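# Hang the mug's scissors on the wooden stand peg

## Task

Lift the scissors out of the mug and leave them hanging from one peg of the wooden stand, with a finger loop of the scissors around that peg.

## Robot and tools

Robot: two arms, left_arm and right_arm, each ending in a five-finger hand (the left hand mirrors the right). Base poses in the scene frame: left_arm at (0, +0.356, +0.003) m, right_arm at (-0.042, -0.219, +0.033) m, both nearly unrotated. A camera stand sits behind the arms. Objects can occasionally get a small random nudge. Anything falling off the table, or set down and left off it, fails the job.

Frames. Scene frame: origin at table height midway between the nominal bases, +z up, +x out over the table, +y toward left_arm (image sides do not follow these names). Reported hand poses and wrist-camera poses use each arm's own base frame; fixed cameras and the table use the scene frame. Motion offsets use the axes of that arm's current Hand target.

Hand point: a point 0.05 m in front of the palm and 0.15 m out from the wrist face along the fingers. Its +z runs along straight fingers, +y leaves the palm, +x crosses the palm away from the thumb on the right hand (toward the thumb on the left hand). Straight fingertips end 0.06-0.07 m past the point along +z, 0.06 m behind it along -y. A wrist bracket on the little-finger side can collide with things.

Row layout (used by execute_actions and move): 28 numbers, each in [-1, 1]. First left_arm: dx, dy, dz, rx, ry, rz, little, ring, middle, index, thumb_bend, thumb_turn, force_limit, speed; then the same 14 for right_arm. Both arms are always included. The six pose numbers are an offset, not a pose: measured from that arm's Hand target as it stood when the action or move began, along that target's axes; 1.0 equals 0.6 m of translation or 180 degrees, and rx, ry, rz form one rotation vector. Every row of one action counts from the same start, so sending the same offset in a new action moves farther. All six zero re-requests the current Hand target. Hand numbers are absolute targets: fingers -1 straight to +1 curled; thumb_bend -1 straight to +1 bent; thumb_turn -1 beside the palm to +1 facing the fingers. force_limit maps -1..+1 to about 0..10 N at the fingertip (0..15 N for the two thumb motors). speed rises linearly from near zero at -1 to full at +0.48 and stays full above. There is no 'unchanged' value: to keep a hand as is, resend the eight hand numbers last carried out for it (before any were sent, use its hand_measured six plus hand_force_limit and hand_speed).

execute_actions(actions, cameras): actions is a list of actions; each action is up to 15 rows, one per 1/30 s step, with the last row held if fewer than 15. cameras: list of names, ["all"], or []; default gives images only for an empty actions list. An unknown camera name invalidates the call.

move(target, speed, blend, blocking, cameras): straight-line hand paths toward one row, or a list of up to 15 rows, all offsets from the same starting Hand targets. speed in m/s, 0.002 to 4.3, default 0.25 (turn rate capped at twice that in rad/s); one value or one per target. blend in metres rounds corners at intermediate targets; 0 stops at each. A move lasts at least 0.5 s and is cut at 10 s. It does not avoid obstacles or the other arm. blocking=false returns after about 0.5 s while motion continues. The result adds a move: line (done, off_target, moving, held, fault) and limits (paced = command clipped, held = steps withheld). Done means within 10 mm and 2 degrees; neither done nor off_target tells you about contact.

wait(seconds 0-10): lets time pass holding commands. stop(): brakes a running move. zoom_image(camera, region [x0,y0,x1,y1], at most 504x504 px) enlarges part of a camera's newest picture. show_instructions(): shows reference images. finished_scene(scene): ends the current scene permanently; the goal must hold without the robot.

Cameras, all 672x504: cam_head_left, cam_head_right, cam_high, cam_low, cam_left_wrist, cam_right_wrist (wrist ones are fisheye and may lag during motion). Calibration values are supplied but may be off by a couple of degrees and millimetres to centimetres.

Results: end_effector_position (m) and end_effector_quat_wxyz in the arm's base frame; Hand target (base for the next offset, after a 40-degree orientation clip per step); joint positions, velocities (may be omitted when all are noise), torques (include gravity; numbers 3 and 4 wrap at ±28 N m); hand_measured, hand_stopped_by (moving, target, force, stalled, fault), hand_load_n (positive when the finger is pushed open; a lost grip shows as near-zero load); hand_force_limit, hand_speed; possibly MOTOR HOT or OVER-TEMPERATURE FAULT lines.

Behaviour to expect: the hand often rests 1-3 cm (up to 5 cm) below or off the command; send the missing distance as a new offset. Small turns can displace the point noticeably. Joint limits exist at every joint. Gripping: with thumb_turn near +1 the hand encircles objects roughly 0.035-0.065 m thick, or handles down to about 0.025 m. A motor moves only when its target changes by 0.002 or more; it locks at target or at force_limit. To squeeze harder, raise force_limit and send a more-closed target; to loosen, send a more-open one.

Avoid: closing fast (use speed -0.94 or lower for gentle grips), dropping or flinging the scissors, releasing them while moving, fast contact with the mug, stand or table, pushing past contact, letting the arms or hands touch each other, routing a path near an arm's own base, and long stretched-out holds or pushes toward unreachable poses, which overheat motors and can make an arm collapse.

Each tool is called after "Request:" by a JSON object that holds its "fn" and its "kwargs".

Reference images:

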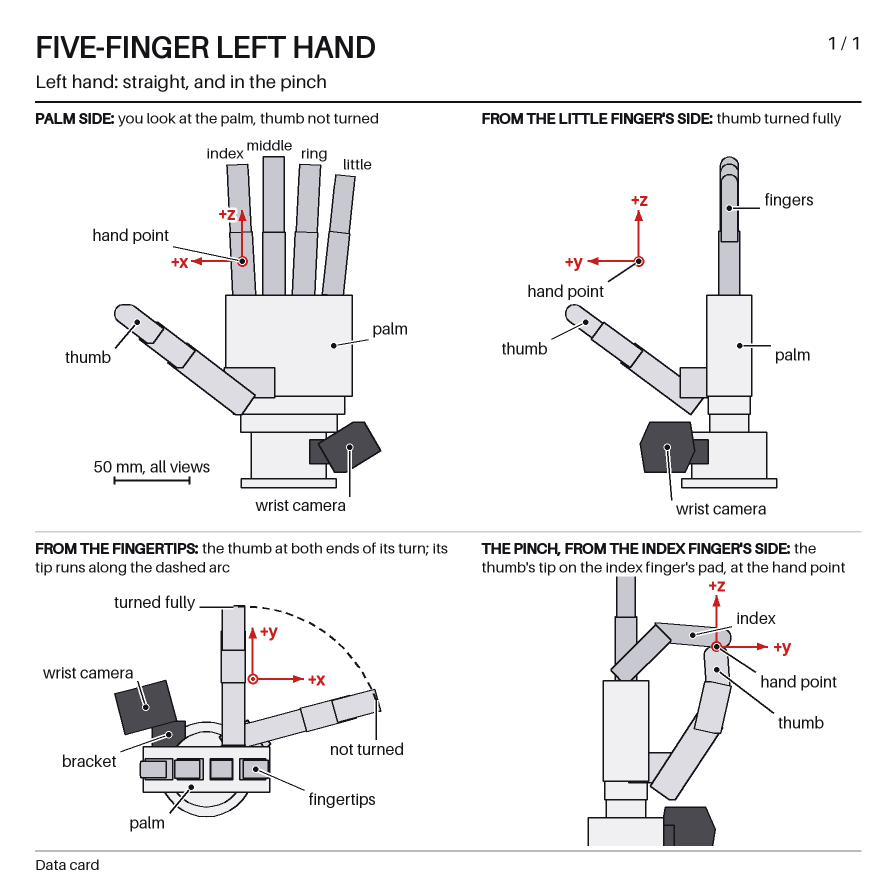

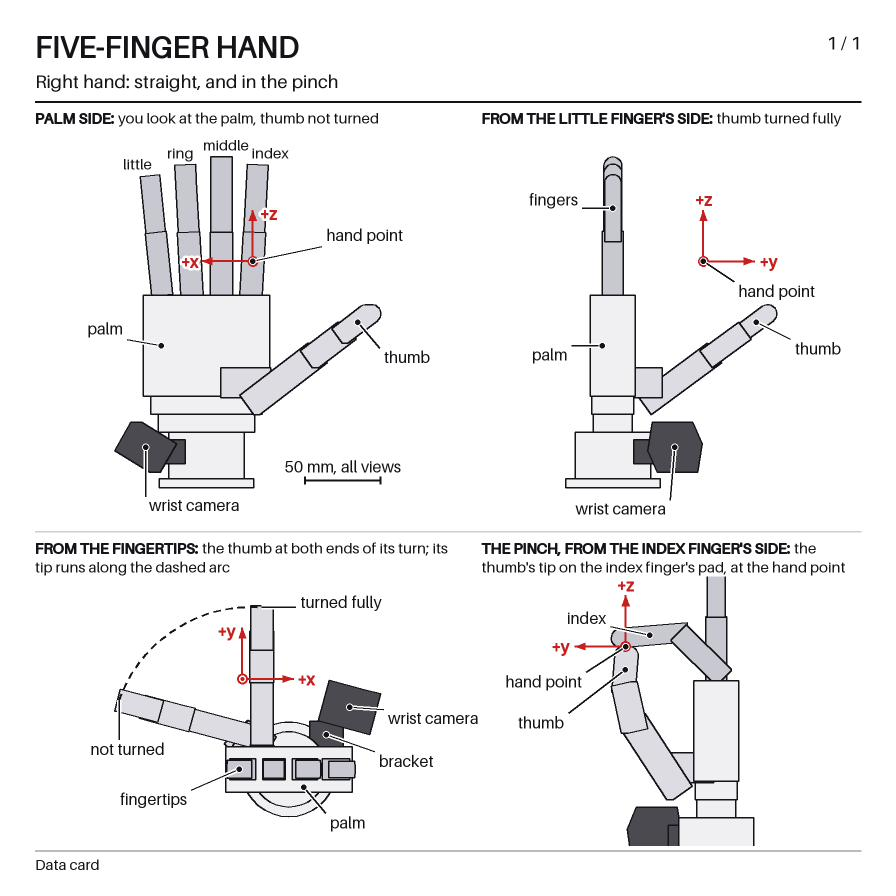

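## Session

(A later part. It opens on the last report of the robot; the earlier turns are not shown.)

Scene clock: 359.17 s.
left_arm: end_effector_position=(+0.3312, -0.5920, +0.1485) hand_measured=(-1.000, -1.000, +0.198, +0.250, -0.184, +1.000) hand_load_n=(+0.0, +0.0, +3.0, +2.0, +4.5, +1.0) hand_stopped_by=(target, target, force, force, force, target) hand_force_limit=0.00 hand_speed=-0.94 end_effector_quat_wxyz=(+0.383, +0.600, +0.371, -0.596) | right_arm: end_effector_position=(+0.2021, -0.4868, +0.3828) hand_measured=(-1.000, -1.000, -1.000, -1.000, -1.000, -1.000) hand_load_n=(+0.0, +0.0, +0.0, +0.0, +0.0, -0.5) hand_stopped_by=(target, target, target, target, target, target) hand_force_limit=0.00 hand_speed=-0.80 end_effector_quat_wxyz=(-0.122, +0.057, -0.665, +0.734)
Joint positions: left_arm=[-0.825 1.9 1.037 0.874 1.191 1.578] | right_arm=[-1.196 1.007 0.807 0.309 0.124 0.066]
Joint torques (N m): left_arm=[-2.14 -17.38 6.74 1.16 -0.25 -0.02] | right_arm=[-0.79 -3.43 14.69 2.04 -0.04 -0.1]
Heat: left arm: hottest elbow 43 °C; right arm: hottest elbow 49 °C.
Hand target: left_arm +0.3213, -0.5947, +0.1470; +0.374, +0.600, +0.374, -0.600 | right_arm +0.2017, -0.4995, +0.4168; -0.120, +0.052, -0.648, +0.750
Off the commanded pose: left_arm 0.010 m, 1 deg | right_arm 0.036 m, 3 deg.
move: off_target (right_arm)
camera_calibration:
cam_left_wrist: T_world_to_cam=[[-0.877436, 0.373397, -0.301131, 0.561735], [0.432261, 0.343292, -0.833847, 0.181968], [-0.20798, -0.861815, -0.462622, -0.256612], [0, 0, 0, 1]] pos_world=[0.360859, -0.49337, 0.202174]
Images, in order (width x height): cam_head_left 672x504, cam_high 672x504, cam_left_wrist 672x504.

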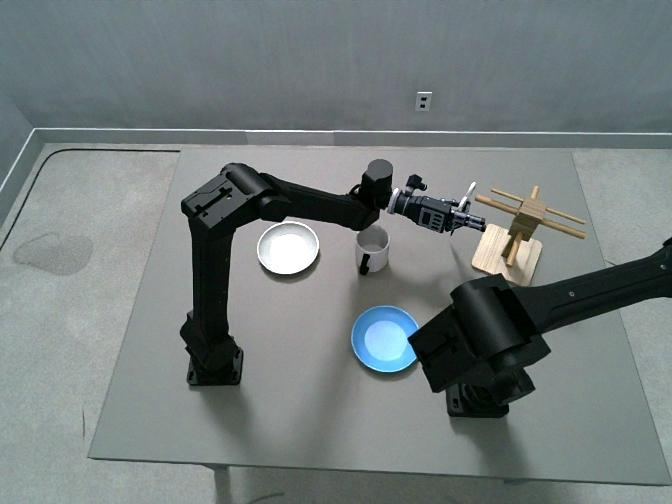

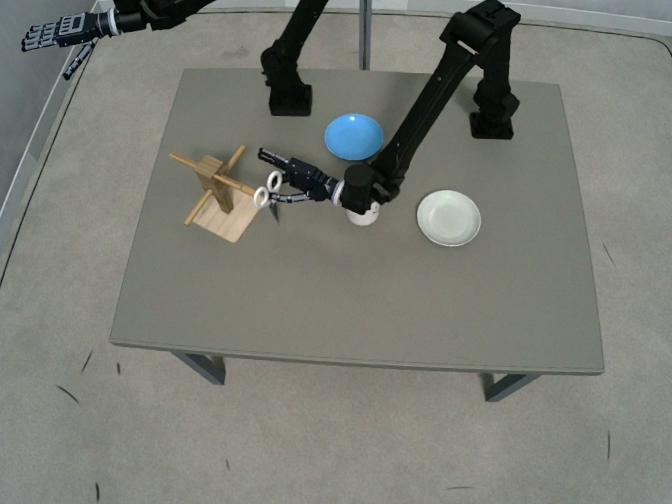

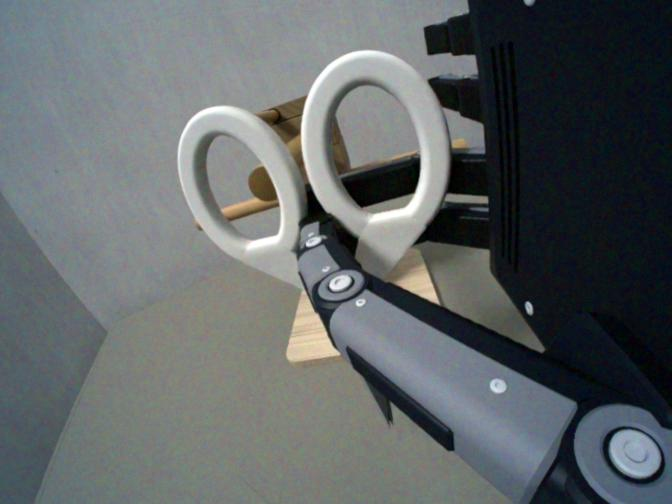

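Request:
{"fn": "move", "kwargs": {"target": [0.0158,-0.0083,0,0,0,0,-1,-1,0.65,0.62,0.35,1,0.0,-0.94,0,0,0,0,0,0,-1,-1,-1,-1,-1,-1,0,-0.8], "speed": 0.05, "cameras": ["cam_head_left","cam_high","cam_left_wrist"]}}

Request:
{"fn": "zoom_image", "kwargs": {"camera": "cam_head_left", "region": [435, 160, 525, 230]}}

Request:
{"fn": "zoom_image", "kwargs": {"camera": "cam_high", "region": [220, 150, 310, 220]}}

Request:
{"fn": "zoom_image", "kwargs": {"camera": "cam_left_wrist", "region": [160, 50, 460, 275]}}

Scene clock: 362.40 s.
left_arm: end_effector_position=(+0.3258, -0.5888, +0.1401) hand_measured=(-1.000, -1.000, +0.198, +0.250, -0.184, +1.000) hand_load_n=(+0.0, +0.0, +3.0, +1.5, +4.5, +1.0) hand_stopped_by=(target, target, force, force, force, target) hand_force_limit=0.00 hand_speed=-0.94 end_effector_quat_wxyz=(+0.377, +0.599, +0.378, -0.597) | right_arm: end_effector_position=(+0.2021, -0.4868, +0.3828) hand_measured=(-1.000, -1.000, -1.000, -1.000, -1.000, -1.000) hand_load_n=(+0.0, +0.0, +0.0, +0.0, +0.0, +0.0) hand_stopped_by=(target, target, target, target, target, target) hand_force_limit=0.00 hand_speed=-0.80 end_effector_quat_wxyz=(-0.122, +0.057, -0.665, +0.734)
Joint positions: left_arm=[-0.828 1.9 1.018 0.874 1.187 1.578] | right_arm=[-1.196 1.007 0.807 0.309 0.124 0.066]
Joint torques (N m): left_arm=[-2.14 -16.44 6.72 2.39 -0.25 0] | right_arm=[-0.67 -3.43 14.69 2.04 -0.04 -0.1]
Heat: left arm: hottest elbow 43 °C; right arm: hottest elbow 49 °C.
Hand target: left_arm +0.3168, -0.5925, +0.1375; +0.374, +0.600, +0.374, -0.600 | right_arm +0.2017, -0.4995, +0.4168; -0.120, +0.052, -0.648, +0.750
Off the commanded pose: left_arm 0.010 m, 1 deg | right_arm 0.036 m, 3 deg.
move: off_target (right_arm)
camera_calibration:
cam_left_wrist: T_world_to_cam=[[-0.881137, 0.377454, -0.284825, 0.554629], [0.421689, 0.354701, -0.834486, 0.186533], [-0.213952, -0.855404, -0.471708, -0.251877], [0, 0, 0, 1]] pos_world=[0.356156, -0.490966, 0.194819]
Images, in order (width x height): cam_head_left 672x504, cam_high 672x504, cam_left_wrist 672x504.

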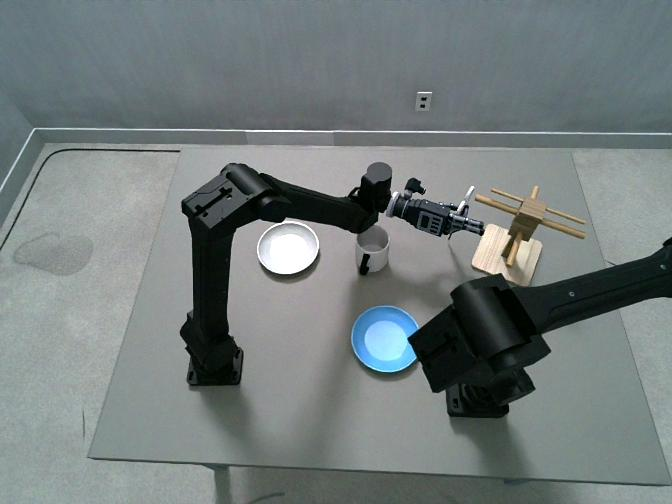

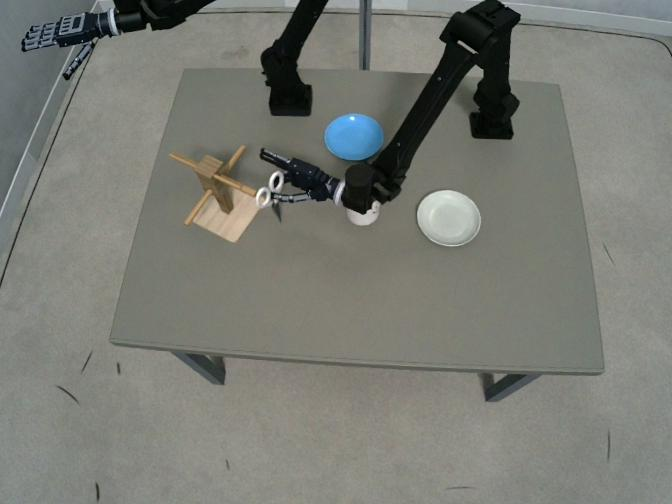

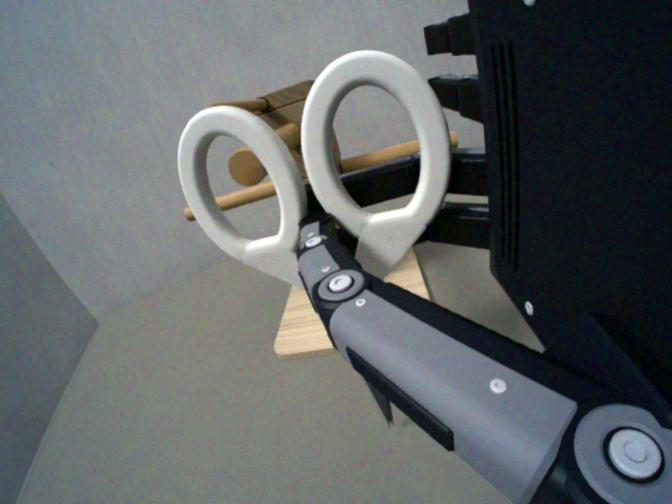

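Scaled by 5.600 from the camera's 672x504 image, which has a finer 960x720 frame.

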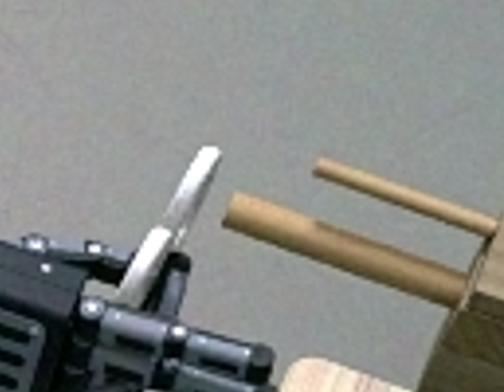

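Scaled by 5.600 from the camera's 672x504 image, which has a finer 960x720 frame.

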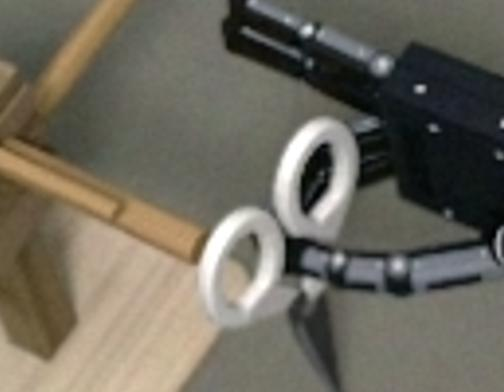

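Scaled by 1.680 from the camera's 672x504 image, which has a finer 960x720 frame.

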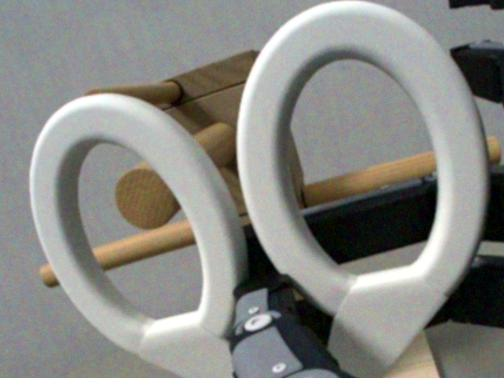

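Request:
{"fn": "move", "kwargs": {"target": [0,0.008,0.035,0,0,0,-1,-1,0.65,0.62,0.35,1,0.0,-0.94,0,0,0,0,0,0,-1,-1,-1,-1,-1,-1,0,-0.8], "speed": 0.04, "cameras": ["cam_head_left","cam_high","cam_left_wrist"]}}

Request:
{"fn": "zoom_image", "kwargs": {"camera": "cam_head_left", "region": [435, 160, 525, 230]}}

Request:
{"fn": "zoom_image", "kwargs": {"camera": "cam_high", "region": [220, 150, 310, 220]}}

Request:
{"fn": "zoom_image", "kwargs": {"camera": "cam_left_wrist", "region": [160, 50, 460, 275]}}

Scene clock: 366.40 s.
left_arm: end_effector_position=(+0.3156, -0.5992, +0.1399) hand_measured=(-1.000, -1.000, +0.198, +0.250, -0.184, +1.000) hand_load_n=(+0.0, +0.0, +2.5, +2.0, +4.5, +1.0) hand_stopped_by=(target, target, force, force, force, target) hand_force_limit=0.00 hand_speed=-0.94 end_effector_quat_wxyz=(+0.379, +0.598, +0.380, -0.596) | right_arm: end_effector_position=(+0.2021, -0.4868, +0.3828) hand_measured=(-1.000, -1.000, -1.000, -1.000, -1.000, -1.000) hand_load_n=(+0.0, +0.0, +0.0, +0.0, +0.0, -0.5) hand_stopped_by=(target, target, target, target, target, target) hand_force_limit=0.00 hand_speed=-0.80 end_effector_quat_wxyz=(-0.122, +0.057, -0.665, +0.734)
Joint positions: left_arm=[-0.858 1.9 1.018 0.874 1.151 1.578] | right_arm=[-1.196 1.007 0.807 0.309 0.124 0.066]
Joint torques (N m): left_arm=[-2.43 -14.86 9.89 1.73 -0.14 -0.01] | right_arm=[-0.73 -3.43 14.69 2.03 -0.04 -0.1]
Heat: left arm: hottest elbow 43 °C; right arm: hottest elbow 49 °C.
Hand target: left_arm +0.3119, -0.6135, +0.1375; +0.374, +0.600, +0.374, -0.600 | right_arm +0.2017, -0.4995, +0.4168; -0.120, +0.052, -0.648, +0.750
Off the commanded pose: left_arm 0.015 m, 1 deg | right_arm 0.036 m, 3 deg.
move: off_target (left_arm, right_arm)
camera_calibration:
cam_left_wrist: T_world_to_cam=[[-0.883613, 0.3718, -0.284592, 0.546789], [0.419293, 0.357833, -0.834355, 0.196913], [-0.208377, -0.856575, -0.472079, -0.265608], [0, 0, 0, 1]] pos_world=[0.345239, -0.501271, 0.19452]
Images, in order (width x height): cam_head_left 672x504, cam_high 672x504, cam_left_wrist 672x504.

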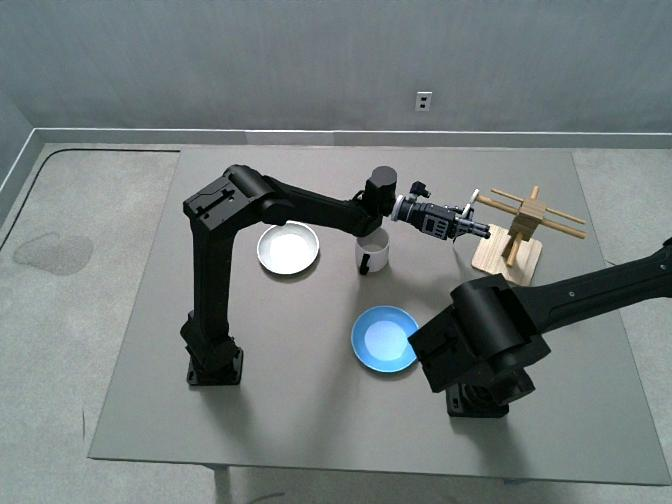

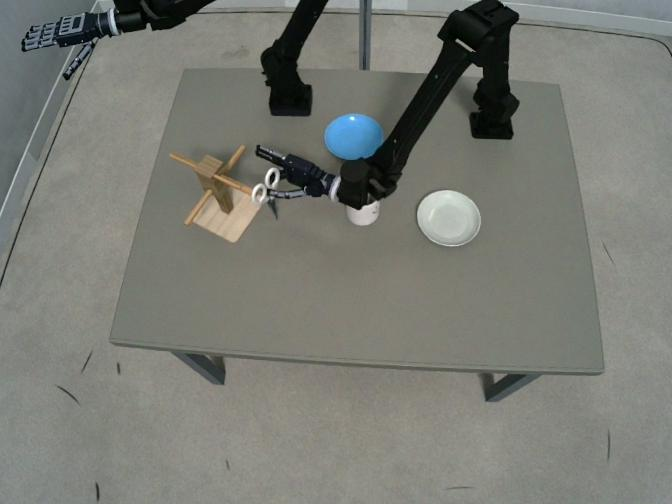

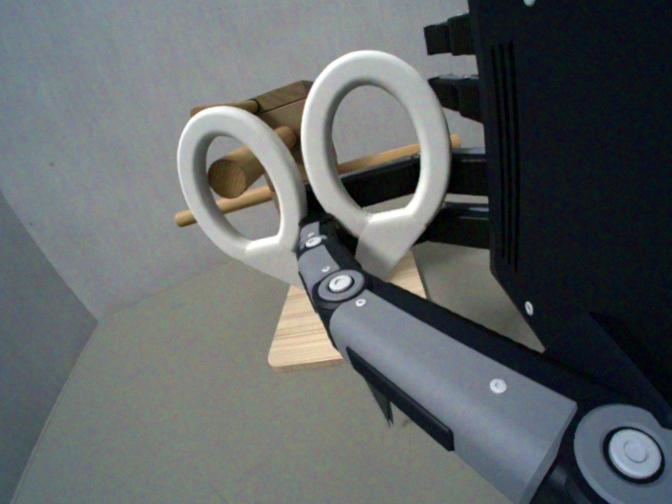

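Scaled by 5.600 from the camera's 672x504 image, which has a finer 960x720 frame.

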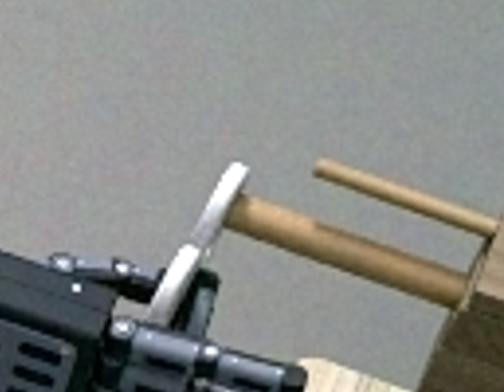

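Scaled by 5.600 from the camera's 672x504 image, which has a finer 960x720 frame.

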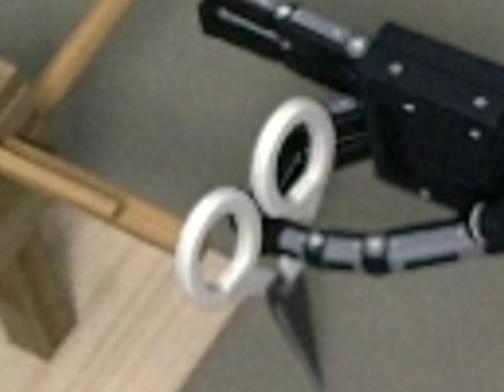

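Scaled by 1.680 from the camera's 672x504 image, which has a finer 960x720 frame.

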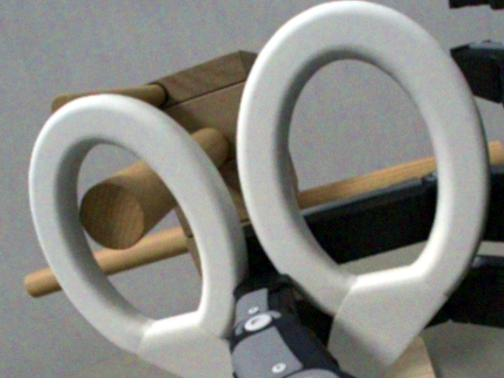

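Request:
{"fn": "move", "kwargs": {"target": [0,0.0117,0,0,0,0,-1,-1,0.65,0.62,0.35,1,0.0,-0.94,0,0,0,0,0,0,-1,-1,-1,-1,-1,-1,0,-0.8], "speed": 0.04, "cameras": ["cam_head_left","cam_high","cam_left_wrist"]}}

Request:
{"fn": "zoom_image", "kwargs": {"camera": "cam_head_left", "region": [435, 160, 525, 230]}}

Request:
{"fn": "zoom_image", "kwargs": {"camera": "cam_high", "region": [220, 150, 310, 220]}}

Request:
{"fn": "zoom_image", "kwargs": {"camera": "cam_left_wrist", "region": [160, 50, 460, 275]}}

Scene clock: 370.23 s.
left_arm: end_effector_position=(+0.3178, -0.6023, +0.1360) hand_measured=(-1.000, -1.000, +0.198, +0.250, -0.184, +1.000) hand_load_n=(+0.0, +0.0, +3.0, +1.5, +4.5, +1.0) hand_stopped_by=(target, target, force, force, force, target) hand_force_limit=0.00 hand_speed=-0.94 end_effector_quat_wxyz=(+0.377, +0.598, +0.380, -0.596) | right_arm: end_effector_position=(+0.2021, -0.4868, +0.3828) hand_measured=(-1.000, -1.000, -1.000, -1.000, -1.000, -1.000) hand_load_n=(+0.0, +0.0, +0.0, +0.0, +0.0, +0.0) hand_stopped_by=(target, target, target, target, target, target) hand_force_limit=0.00 hand_speed=-0.80 end_effector_quat_wxyz=(-0.122, +0.057, -0.665, +0.734)
Joint positions: left_arm=[-0.858 1.915 1.031 0.874 1.154 1.578] | right_arm=[-1.196 1.007 0.807 0.309 0.124 0.066]
Joint torques (N m): left_arm=[-1.9 -15.38 10.52 1.32 -0.04 -0.02] | right_arm=[-0.73 -3.43 14.69 2.04 -0.04 -0.1]
Heat: left arm: hottest elbow 43 °C; right arm: hottest elbow 50 °C.
Hand target: left_arm +0.3183, -0.6165, +0.1374; +0.374, +0.600, +0.374, -0.600 | right_arm +0.2017, -0.4995, +0.4168; -0.120, +0.052, -0.648, +0.750
Off the commanded pose: left_arm 0.014 m, 1 deg | right_arm 0.036 m, 3 deg.
move: off_target (left_arm, right_arm)
camera_calibration:
cam_left_wrist: T_world_to_cam=[[-0.883043, 0.374669, -0.282592, 0.550134], [0.41898, 0.358158, -0.834373, 0.194195], [-0.211401, -0.855188, -0.473248, -0.267658], [0, 0, 0, 1]] pos_world=[0.347846, -0.504569, 0.190825]
Images, in order (width x height): cam_head_left 672x504, cam_high 672x504, cam_left_wrist 672x504.

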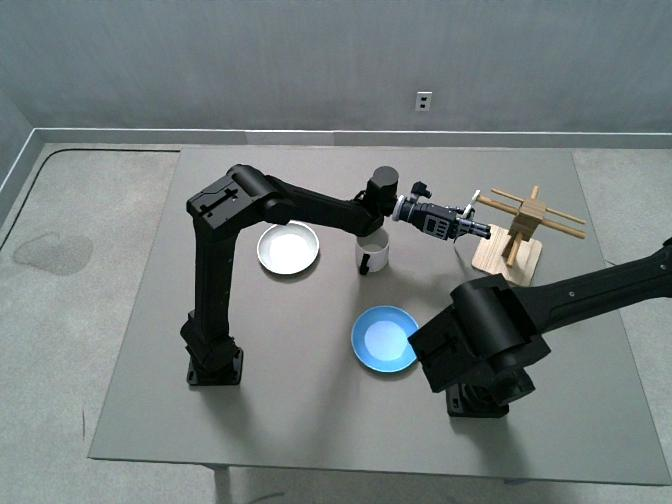

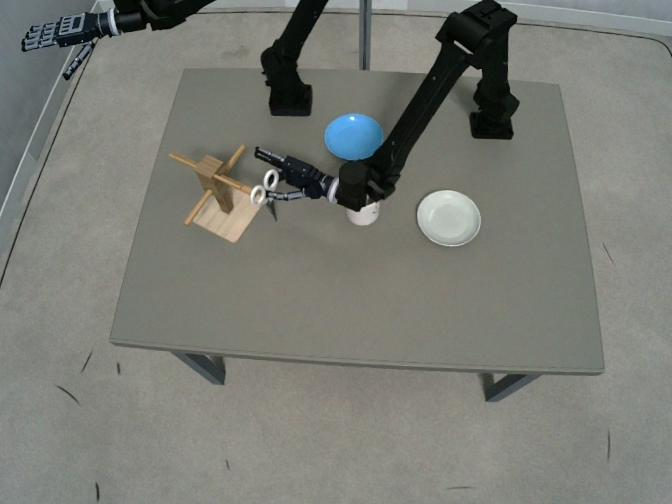

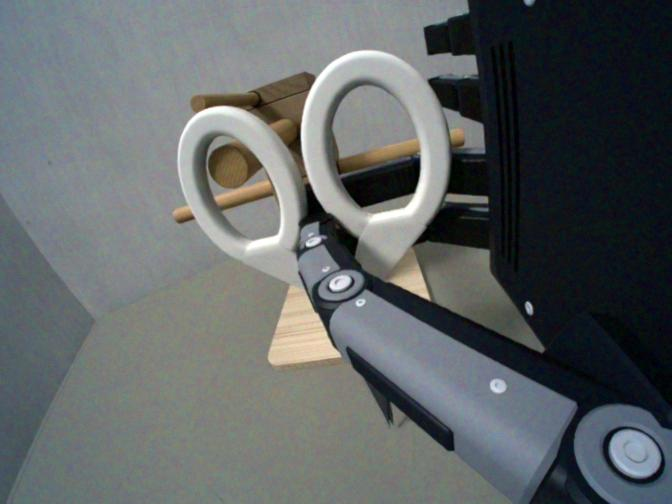

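Scaled by 5.600 from the camera's 672x504 image, which has a finer 960x720 frame.

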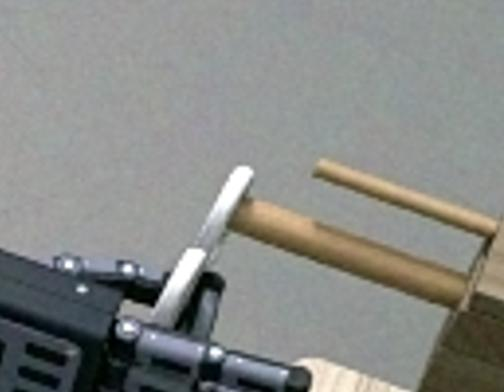

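Scaled by 5.600 from the camera's 672x504 image, which has a finer 960x720 frame.

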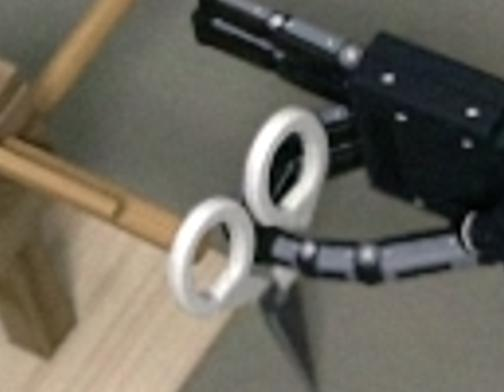

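Scaled by 1.680 from the camera's 672x504 image, which has a finer 960x720 frame.

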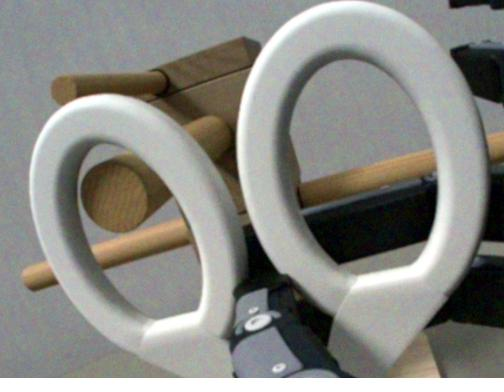

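Request:
{"fn": "move", "kwargs": {"target": [0,0.005,0.025,0,0,0,-1,-1,0.65,0.62,0.35,1,0.0,-0.94,0,0,0,0,0,0,-1,-1,-1,-1,-1,-1,0,-0.8], "speed": 0.04, "cameras": ["cam_head_left","cam_high","cam_left_wrist"]}}

Request:
{"fn": "zoom_image", "kwargs": {"camera": "cam_head_left", "region": [435, 160, 525, 230]}}

Request:
{"fn": "zoom_image", "kwargs": {"camera": "cam_high", "region": [220, 150, 310, 220]}}

Request:
{"fn": "zoom_image", "kwargs": {"camera": "cam_left_wrist", "region": [160, 50, 460, 275]}}

Scene clock: 373.80 s.
left_arm: end_effector_position=(+0.3135, -0.6169, +0.1377) hand_measured=(-1.000, -1.000, +0.198, +0.250, -0.184, +1.000) hand_load_n=(+0.0, +0.0, +3.0, +1.5, +5.0, +1.0) hand_stopped_by=(target, target, force, force, force, target) hand_force_limit=0.00 hand_speed=-0.94 end_effector_quat_wxyz=(+0.377, +0.599, +0.377, -0.597) | right_arm: end_effector_position=(+0.2021, -0.4868, +0.3828) hand_measured=(-1.000, -1.000, -1.000, -1.000, -1.000, -1.000) hand_load_n=(+0.0, +0.0, +0.0, -0.5, +0.0, -0.5) hand_stopped_by=(target, target, target, target, target, target) hand_force_limit=0.00 hand_speed=-0.80 end_effector_quat_wxyz=(-0.122, +0.057, -0.665, +0.734)
Joint positions: left_arm=[-0.88 1.93 1.06 0.865 1.136 1.578] | right_arm=[-1.196 1.007 0.807 0.309 0.124 0.066]
Joint torques (N m): left_arm=[-2.02 -15.68 10.59 1.24 -0.25 -0.03] | right_arm=[-0.73 -3.43 14.69 2.03 -0.04 -0.1]
Heat: left arm: hottest elbow 43 °C; right arm: hottest elbow 50 °C.
Hand target: left_arm +0.3142, -0.6313, +0.1374; +0.374, +0.600, +0.374, -0.600 | right_arm +0.2017, -0.4995, +0.4168; -0.120, +0.052, -0.648, +0.750
Off the commanded pose: left_arm 0.014 m, 1 deg | right_arm 0.036 m, 3 deg.
move: off_target (left_arm, right_arm)
camera_calibration:
cam_left_wrist: T_world_to_cam=[[-0.880244, 0.377971, -0.286894, 0.554017], [0.423487, 0.352975, -0.834307, 0.197962], [-0.214078, -0.855889, -0.47077, -0.280162], [0, 0, 0, 1]] pos_world=[0.343859, -0.519066, 0.192213]
Images, in order (width x height): cam_head_left 672x504, cam_high 672x504, cam_left_wrist 672x504.

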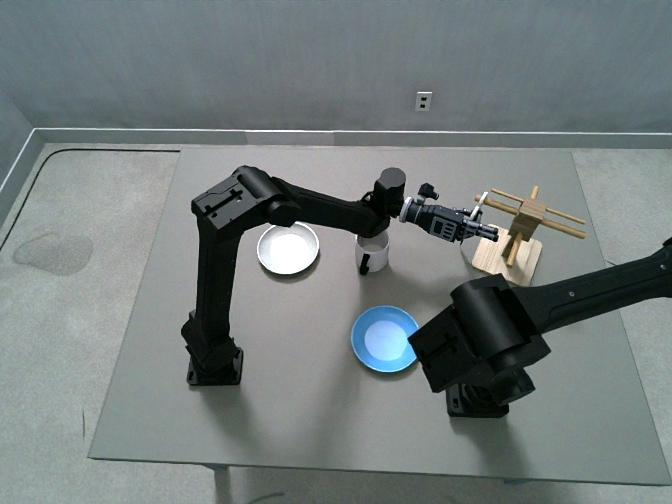

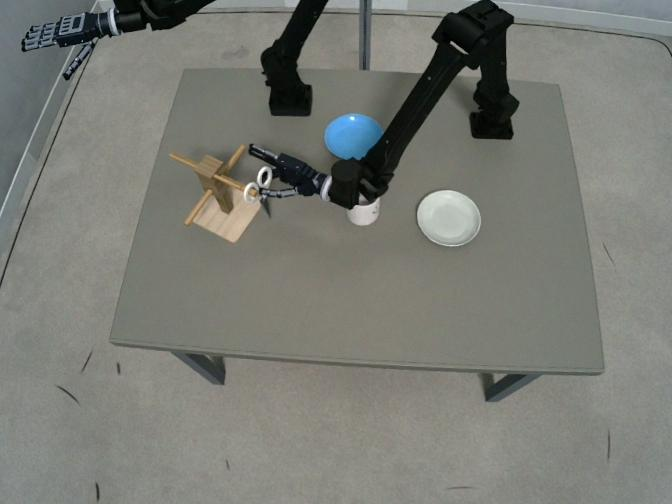

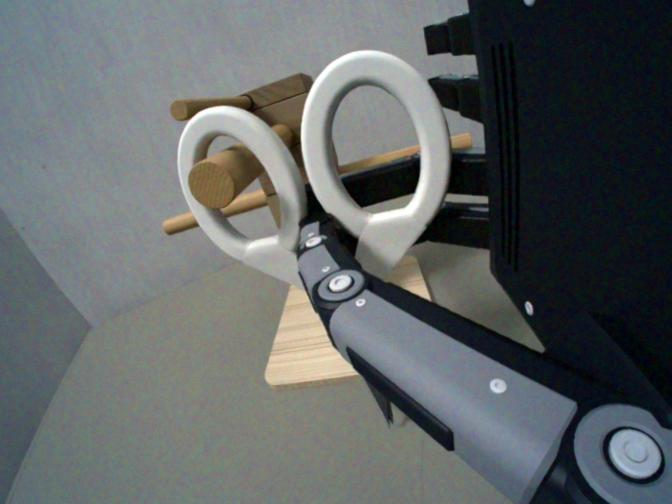

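Scaled by 5.600 from the camera's 672x504 image, which has a finer 960x720 frame.

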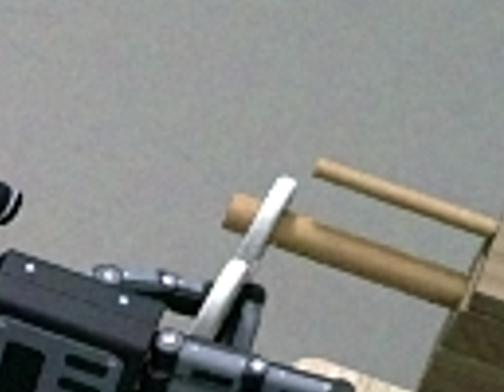

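Scaled by 5.600 from the camera's 672x504 image, which has a finer 960x720 frame.

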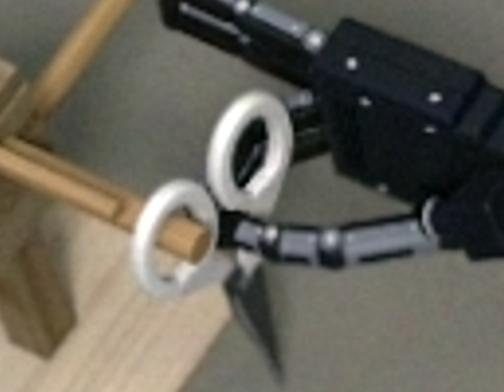

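Scaled by 1.680 from the camera's 672x504 image, which has a finer 960x720 frame.

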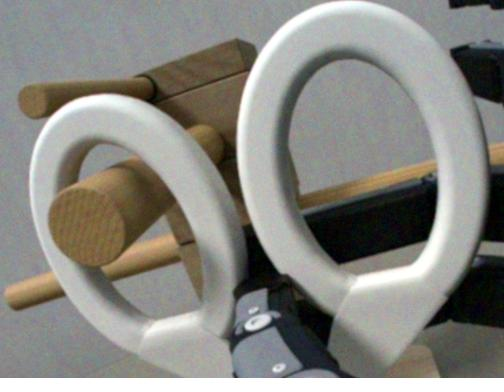

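Request:
{"fn": "move", "kwargs": {"target": [0,0.0015,0.027,0,0,0,-1,-1,0.65,0.62,0.35,1,0.0,-0.94,0,0,0,0,0,0,-1,-1,-1,-1,-1,-1,0,-0.8], "speed": 0.04, "cameras": ["cam_head_left","cam_high","cam_left_wrist"]}}

Request:
{"fn": "zoom_image", "kwargs": {"camera": "cam_head_left", "region": [445, 160, 535, 230]}}

Request:
{"fn": "zoom_image", "kwargs": {"camera": "cam_high", "region": [210, 150, 300, 220]}}

Request:
{"fn": "zoom_image", "kwargs": {"camera": "cam_left_wrist", "region": [160, 50, 460, 275]}}

Scene clock: 377.80 s.
left_arm: end_effector_position=(+0.3070, -0.6318, +0.1378) hand_measured=(-1.000, -1.000, +0.198, +0.250, -0.184, +1.000) hand_load_n=(+0.0, +0.0, +3.0, +1.5, +4.5, +1.0) hand_stopped_by=(target, target, force, force, force, target) hand_force_limit=0.00 hand_speed=-0.94 end_effector_quat_wxyz=(+0.377, +0.599, +0.377, -0.597) | right_arm: end_effector_position=(+0.2021, -0.4868, +0.3828) hand_measured=(-1.000, -1.000, -1.000, -1.000, -1.000, -1.000) hand_load_n=(+0.0, +0.0, +0.0, +0.0, +0.0, -0.5) hand_stopped_by=(target, target, target, target, target, target) hand_force_limit=0.00 hand_speed=-0.80 end_effector_quat_wxyz=(-0.122, +0.057, -0.665, +0.734)
Joint positions: left_arm=[-0.907 1.943 1.084 0.854 1.111 1.578] | right_arm=[-1.196 1.007 0.807 0.309 0.124 0.066]
Joint torques (N m): left_arm=[-1.96 -15.85 10.8 1.24 -0.25 -0.02] | right_arm=[-0.73 -3.43 14.71 2.04 -0.04 -0.1]
Heat: left arm: hottest elbow 44 °C; right arm: hottest elbow 50 °C.
Hand target: left_arm +0.3079, -0.6462, +0.1374; +0.374, +0.600, +0.374, -0.600 | right_arm +0.2017, -0.4995, +0.4168; -0.120, +0.052, -0.648, +0.750
Off the commanded pose: left_arm 0.014 m, 1 deg | right_arm 0.036 m, 3 deg.
move: off_target (left_arm, right_arm)
camera_calibration:
cam_left_wrist: T_world_to_cam=[[-0.879912, 0.378678, -0.28698, 0.554356], [0.42387, 0.352708, -0.834225, 0.20581], [-0.214683, -0.855687, -0.470862, -0.29386], [0, 0, 0, 1]] pos_world=[0.337461, -0.533965, 0.192414]
Images, in order (width x height): cam_head_left 672x504, cam_high 672x504, cam_left_wrist 672x504.

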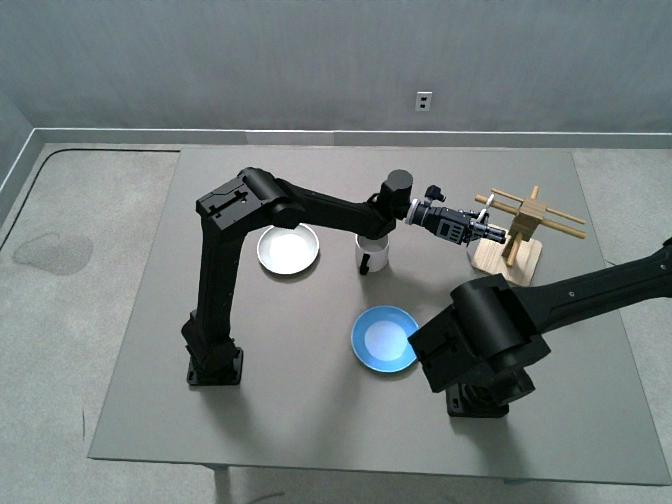

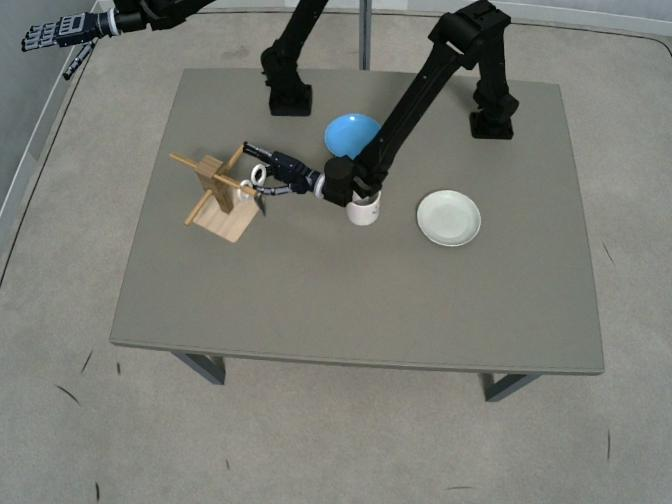

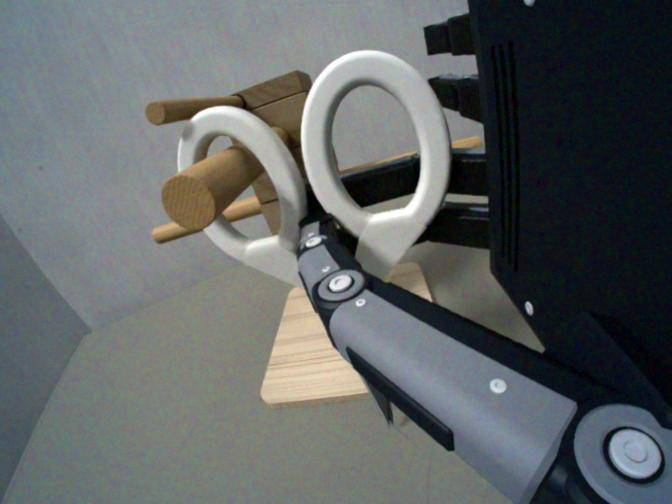

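Scaled by 5.600 from the camera's 672x504 image, which has a finer 960x720 frame.

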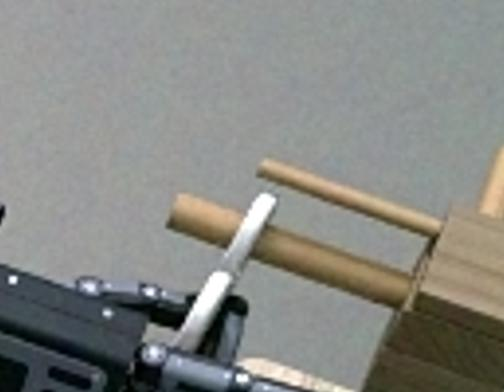

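Scaled by 5.600 from the camera's 672x504 image, which has a finer 960x720 frame.

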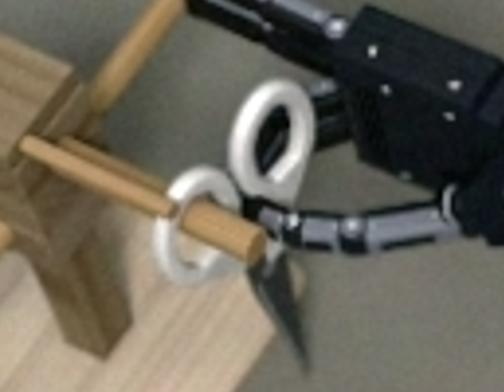

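Scaled by 1.680 from the camera's 672x504 image, which has a finer 960x720 frame.

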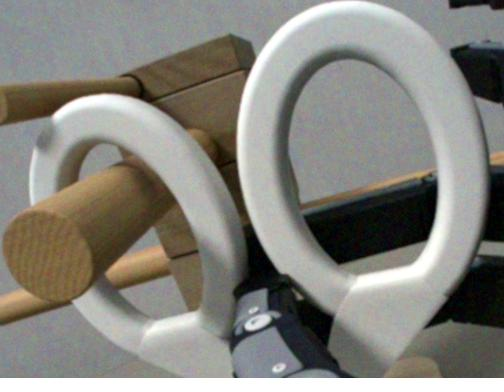

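Request:
{"fn": "move", "kwargs": {"target": [[0.01,0,0,0,0,0,-1,-1,0.65,0.62,0.35,1,0.0,-0.94,0,0,0,0,0,0,-1,-1,-1,-1,-1,-1,0,-0.8],[0.01,0.001,0.02,0,0,0,-1,-1,0.65,0.62,0.35,1,0.0,-0.94,0,0,0,0,0,0,-1,-1,-1,-1,-1,-1,0,-0.8]], "speed": 0.04, "cameras": ["cam_head_left","cam_high","cam_left_wrist"]}}

Request:
{"fn": "zoom_image", "kwargs": {"camera": "cam_head_left", "region": [445, 160, 535, 230]}}

Request:
{"fn": "zoom_image", "kwargs": {"camera": "cam_high", "region": [210, 150, 300, 220]}}

Request:
{"fn": "zoom_image", "kwargs": {"camera": "cam_left_wrist", "region": [140, 50, 440, 275]}}

Scene clock: 382.37 s.
left_arm: end_effector_position=(+0.3026, -0.6431, +0.1328) hand_measured=(-1.000, -1.000, +0.198, +0.250, -0.184, +1.000) hand_load_n=(+0.0, +0.0, +3.0, +1.5, +4.5, +1.0) hand_stopped_by=(target, target, force, force, force, target) hand_force_limit=0.00 hand_speed=-0.94 end_effector_quat_wxyz=(+0.376, +0.600, +0.377, -0.597) | right_arm: end_effector_position=(+0.2021, -0.4868, +0.3828) hand_measured=(-1.000, -1.000, -1.000, -1.000, -1.000, -1.000) hand_load_n=(+0.0, +0.0, +0.0, +0.0, +0.0, +0.0) hand_stopped_by=(target, target, target, target, target, target) hand_force_limit=0.00 hand_speed=-0.80 end_effector_quat_wxyz=(-0.122, +0.057, -0.665, +0.734)
Joint positions: left_arm=[-0.925 1.964 1.104 0.854 1.093 1.578] | right_arm=[-1.196 1.007 0.807 0.309 0.124 0.066]
Joint torques (N m): left_arm=[-1.96 -16.03 10.67 1.47 -0.25 -0.01] | right_arm=[-0.73 -3.43 14.69 2.04 -0.04 -0.1]
Heat: left arm: hottest elbow 44 °C; right arm: hottest elbow 50 °C.
Hand target: left_arm +0.3031, -0.6573, +0.1313; +0.374, +0.600, +0.374, -0.600 | right_arm +0.2017, -0.4995, +0.4168; -0.120, +0.052, -0.648, +0.750
Off the commanded pose: left_arm 0.014 m, 1 deg | right_arm 0.036 m, 3 deg.
move: off_target (left_arm, right_arm)
camera_calibration:
cam_left_wrist: T_world_to_cam=[[-0.879875, 0.379739, -0.285688, 0.553809], [0.42339, 0.353463, -0.834149, 0.208126], [-0.215779, -0.854905, -0.471781, -0.305878], [0, 0, 0, 1]] pos_world=[0.333163, -0.545364, 0.187518]
Images, in order (width x height): cam_head_left 672x504, cam_high 672x504, cam_left_wrist 672x504.

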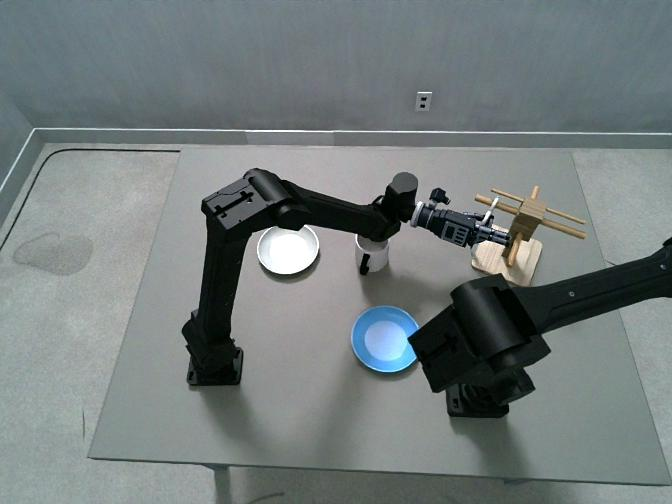

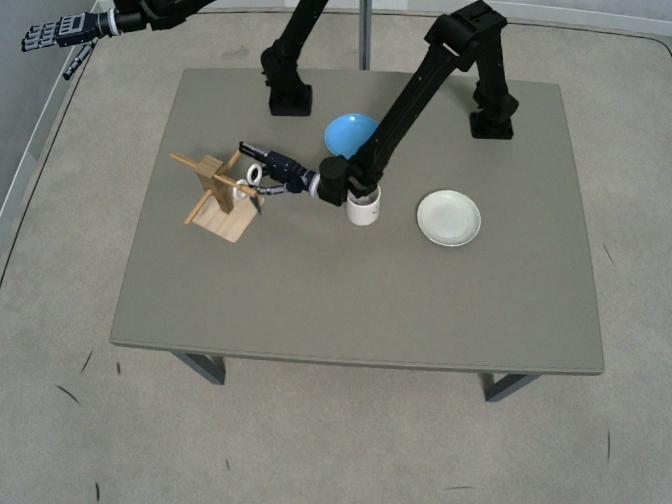

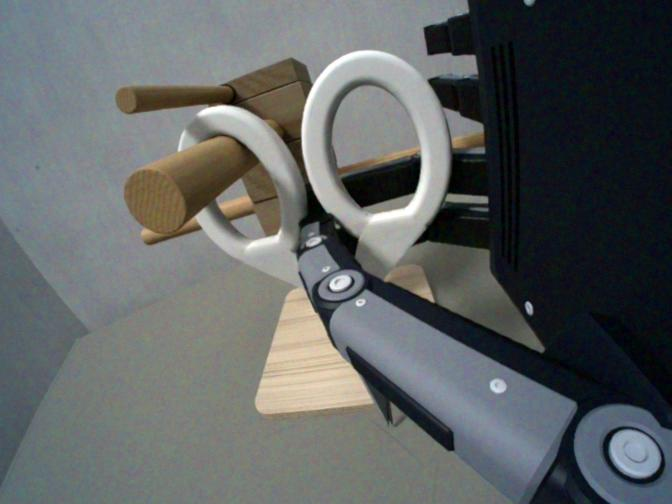

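Scaled by 5.600 from the camera's 672x504 image, which has a finer 960x720 frame.

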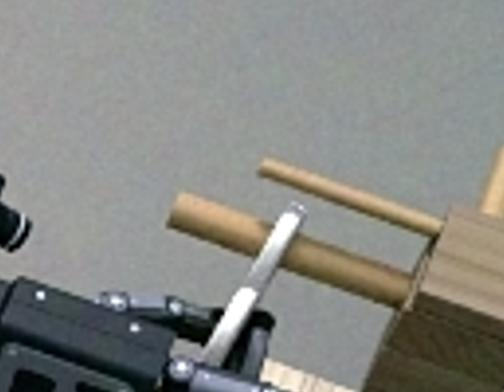

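Scaled by 5.600 from the camera's 672x504 image, which has a finer 960x720 frame.

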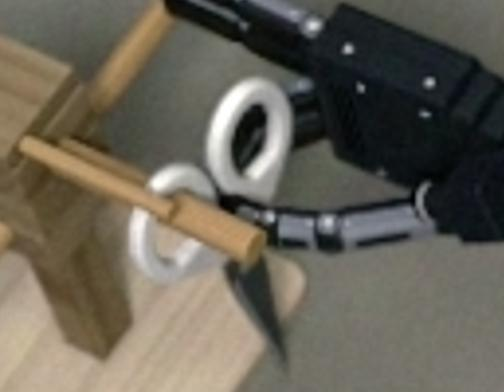

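Scaled by 1.680 from the camera's 672x504 image, which has a finer 960x720 frame.

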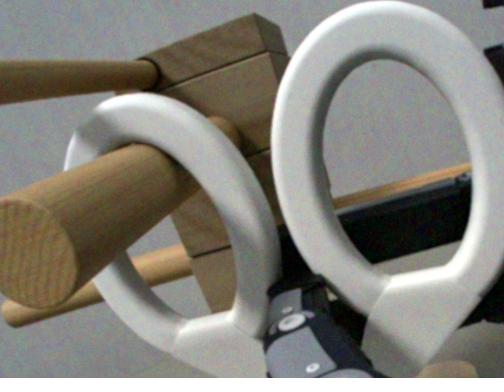

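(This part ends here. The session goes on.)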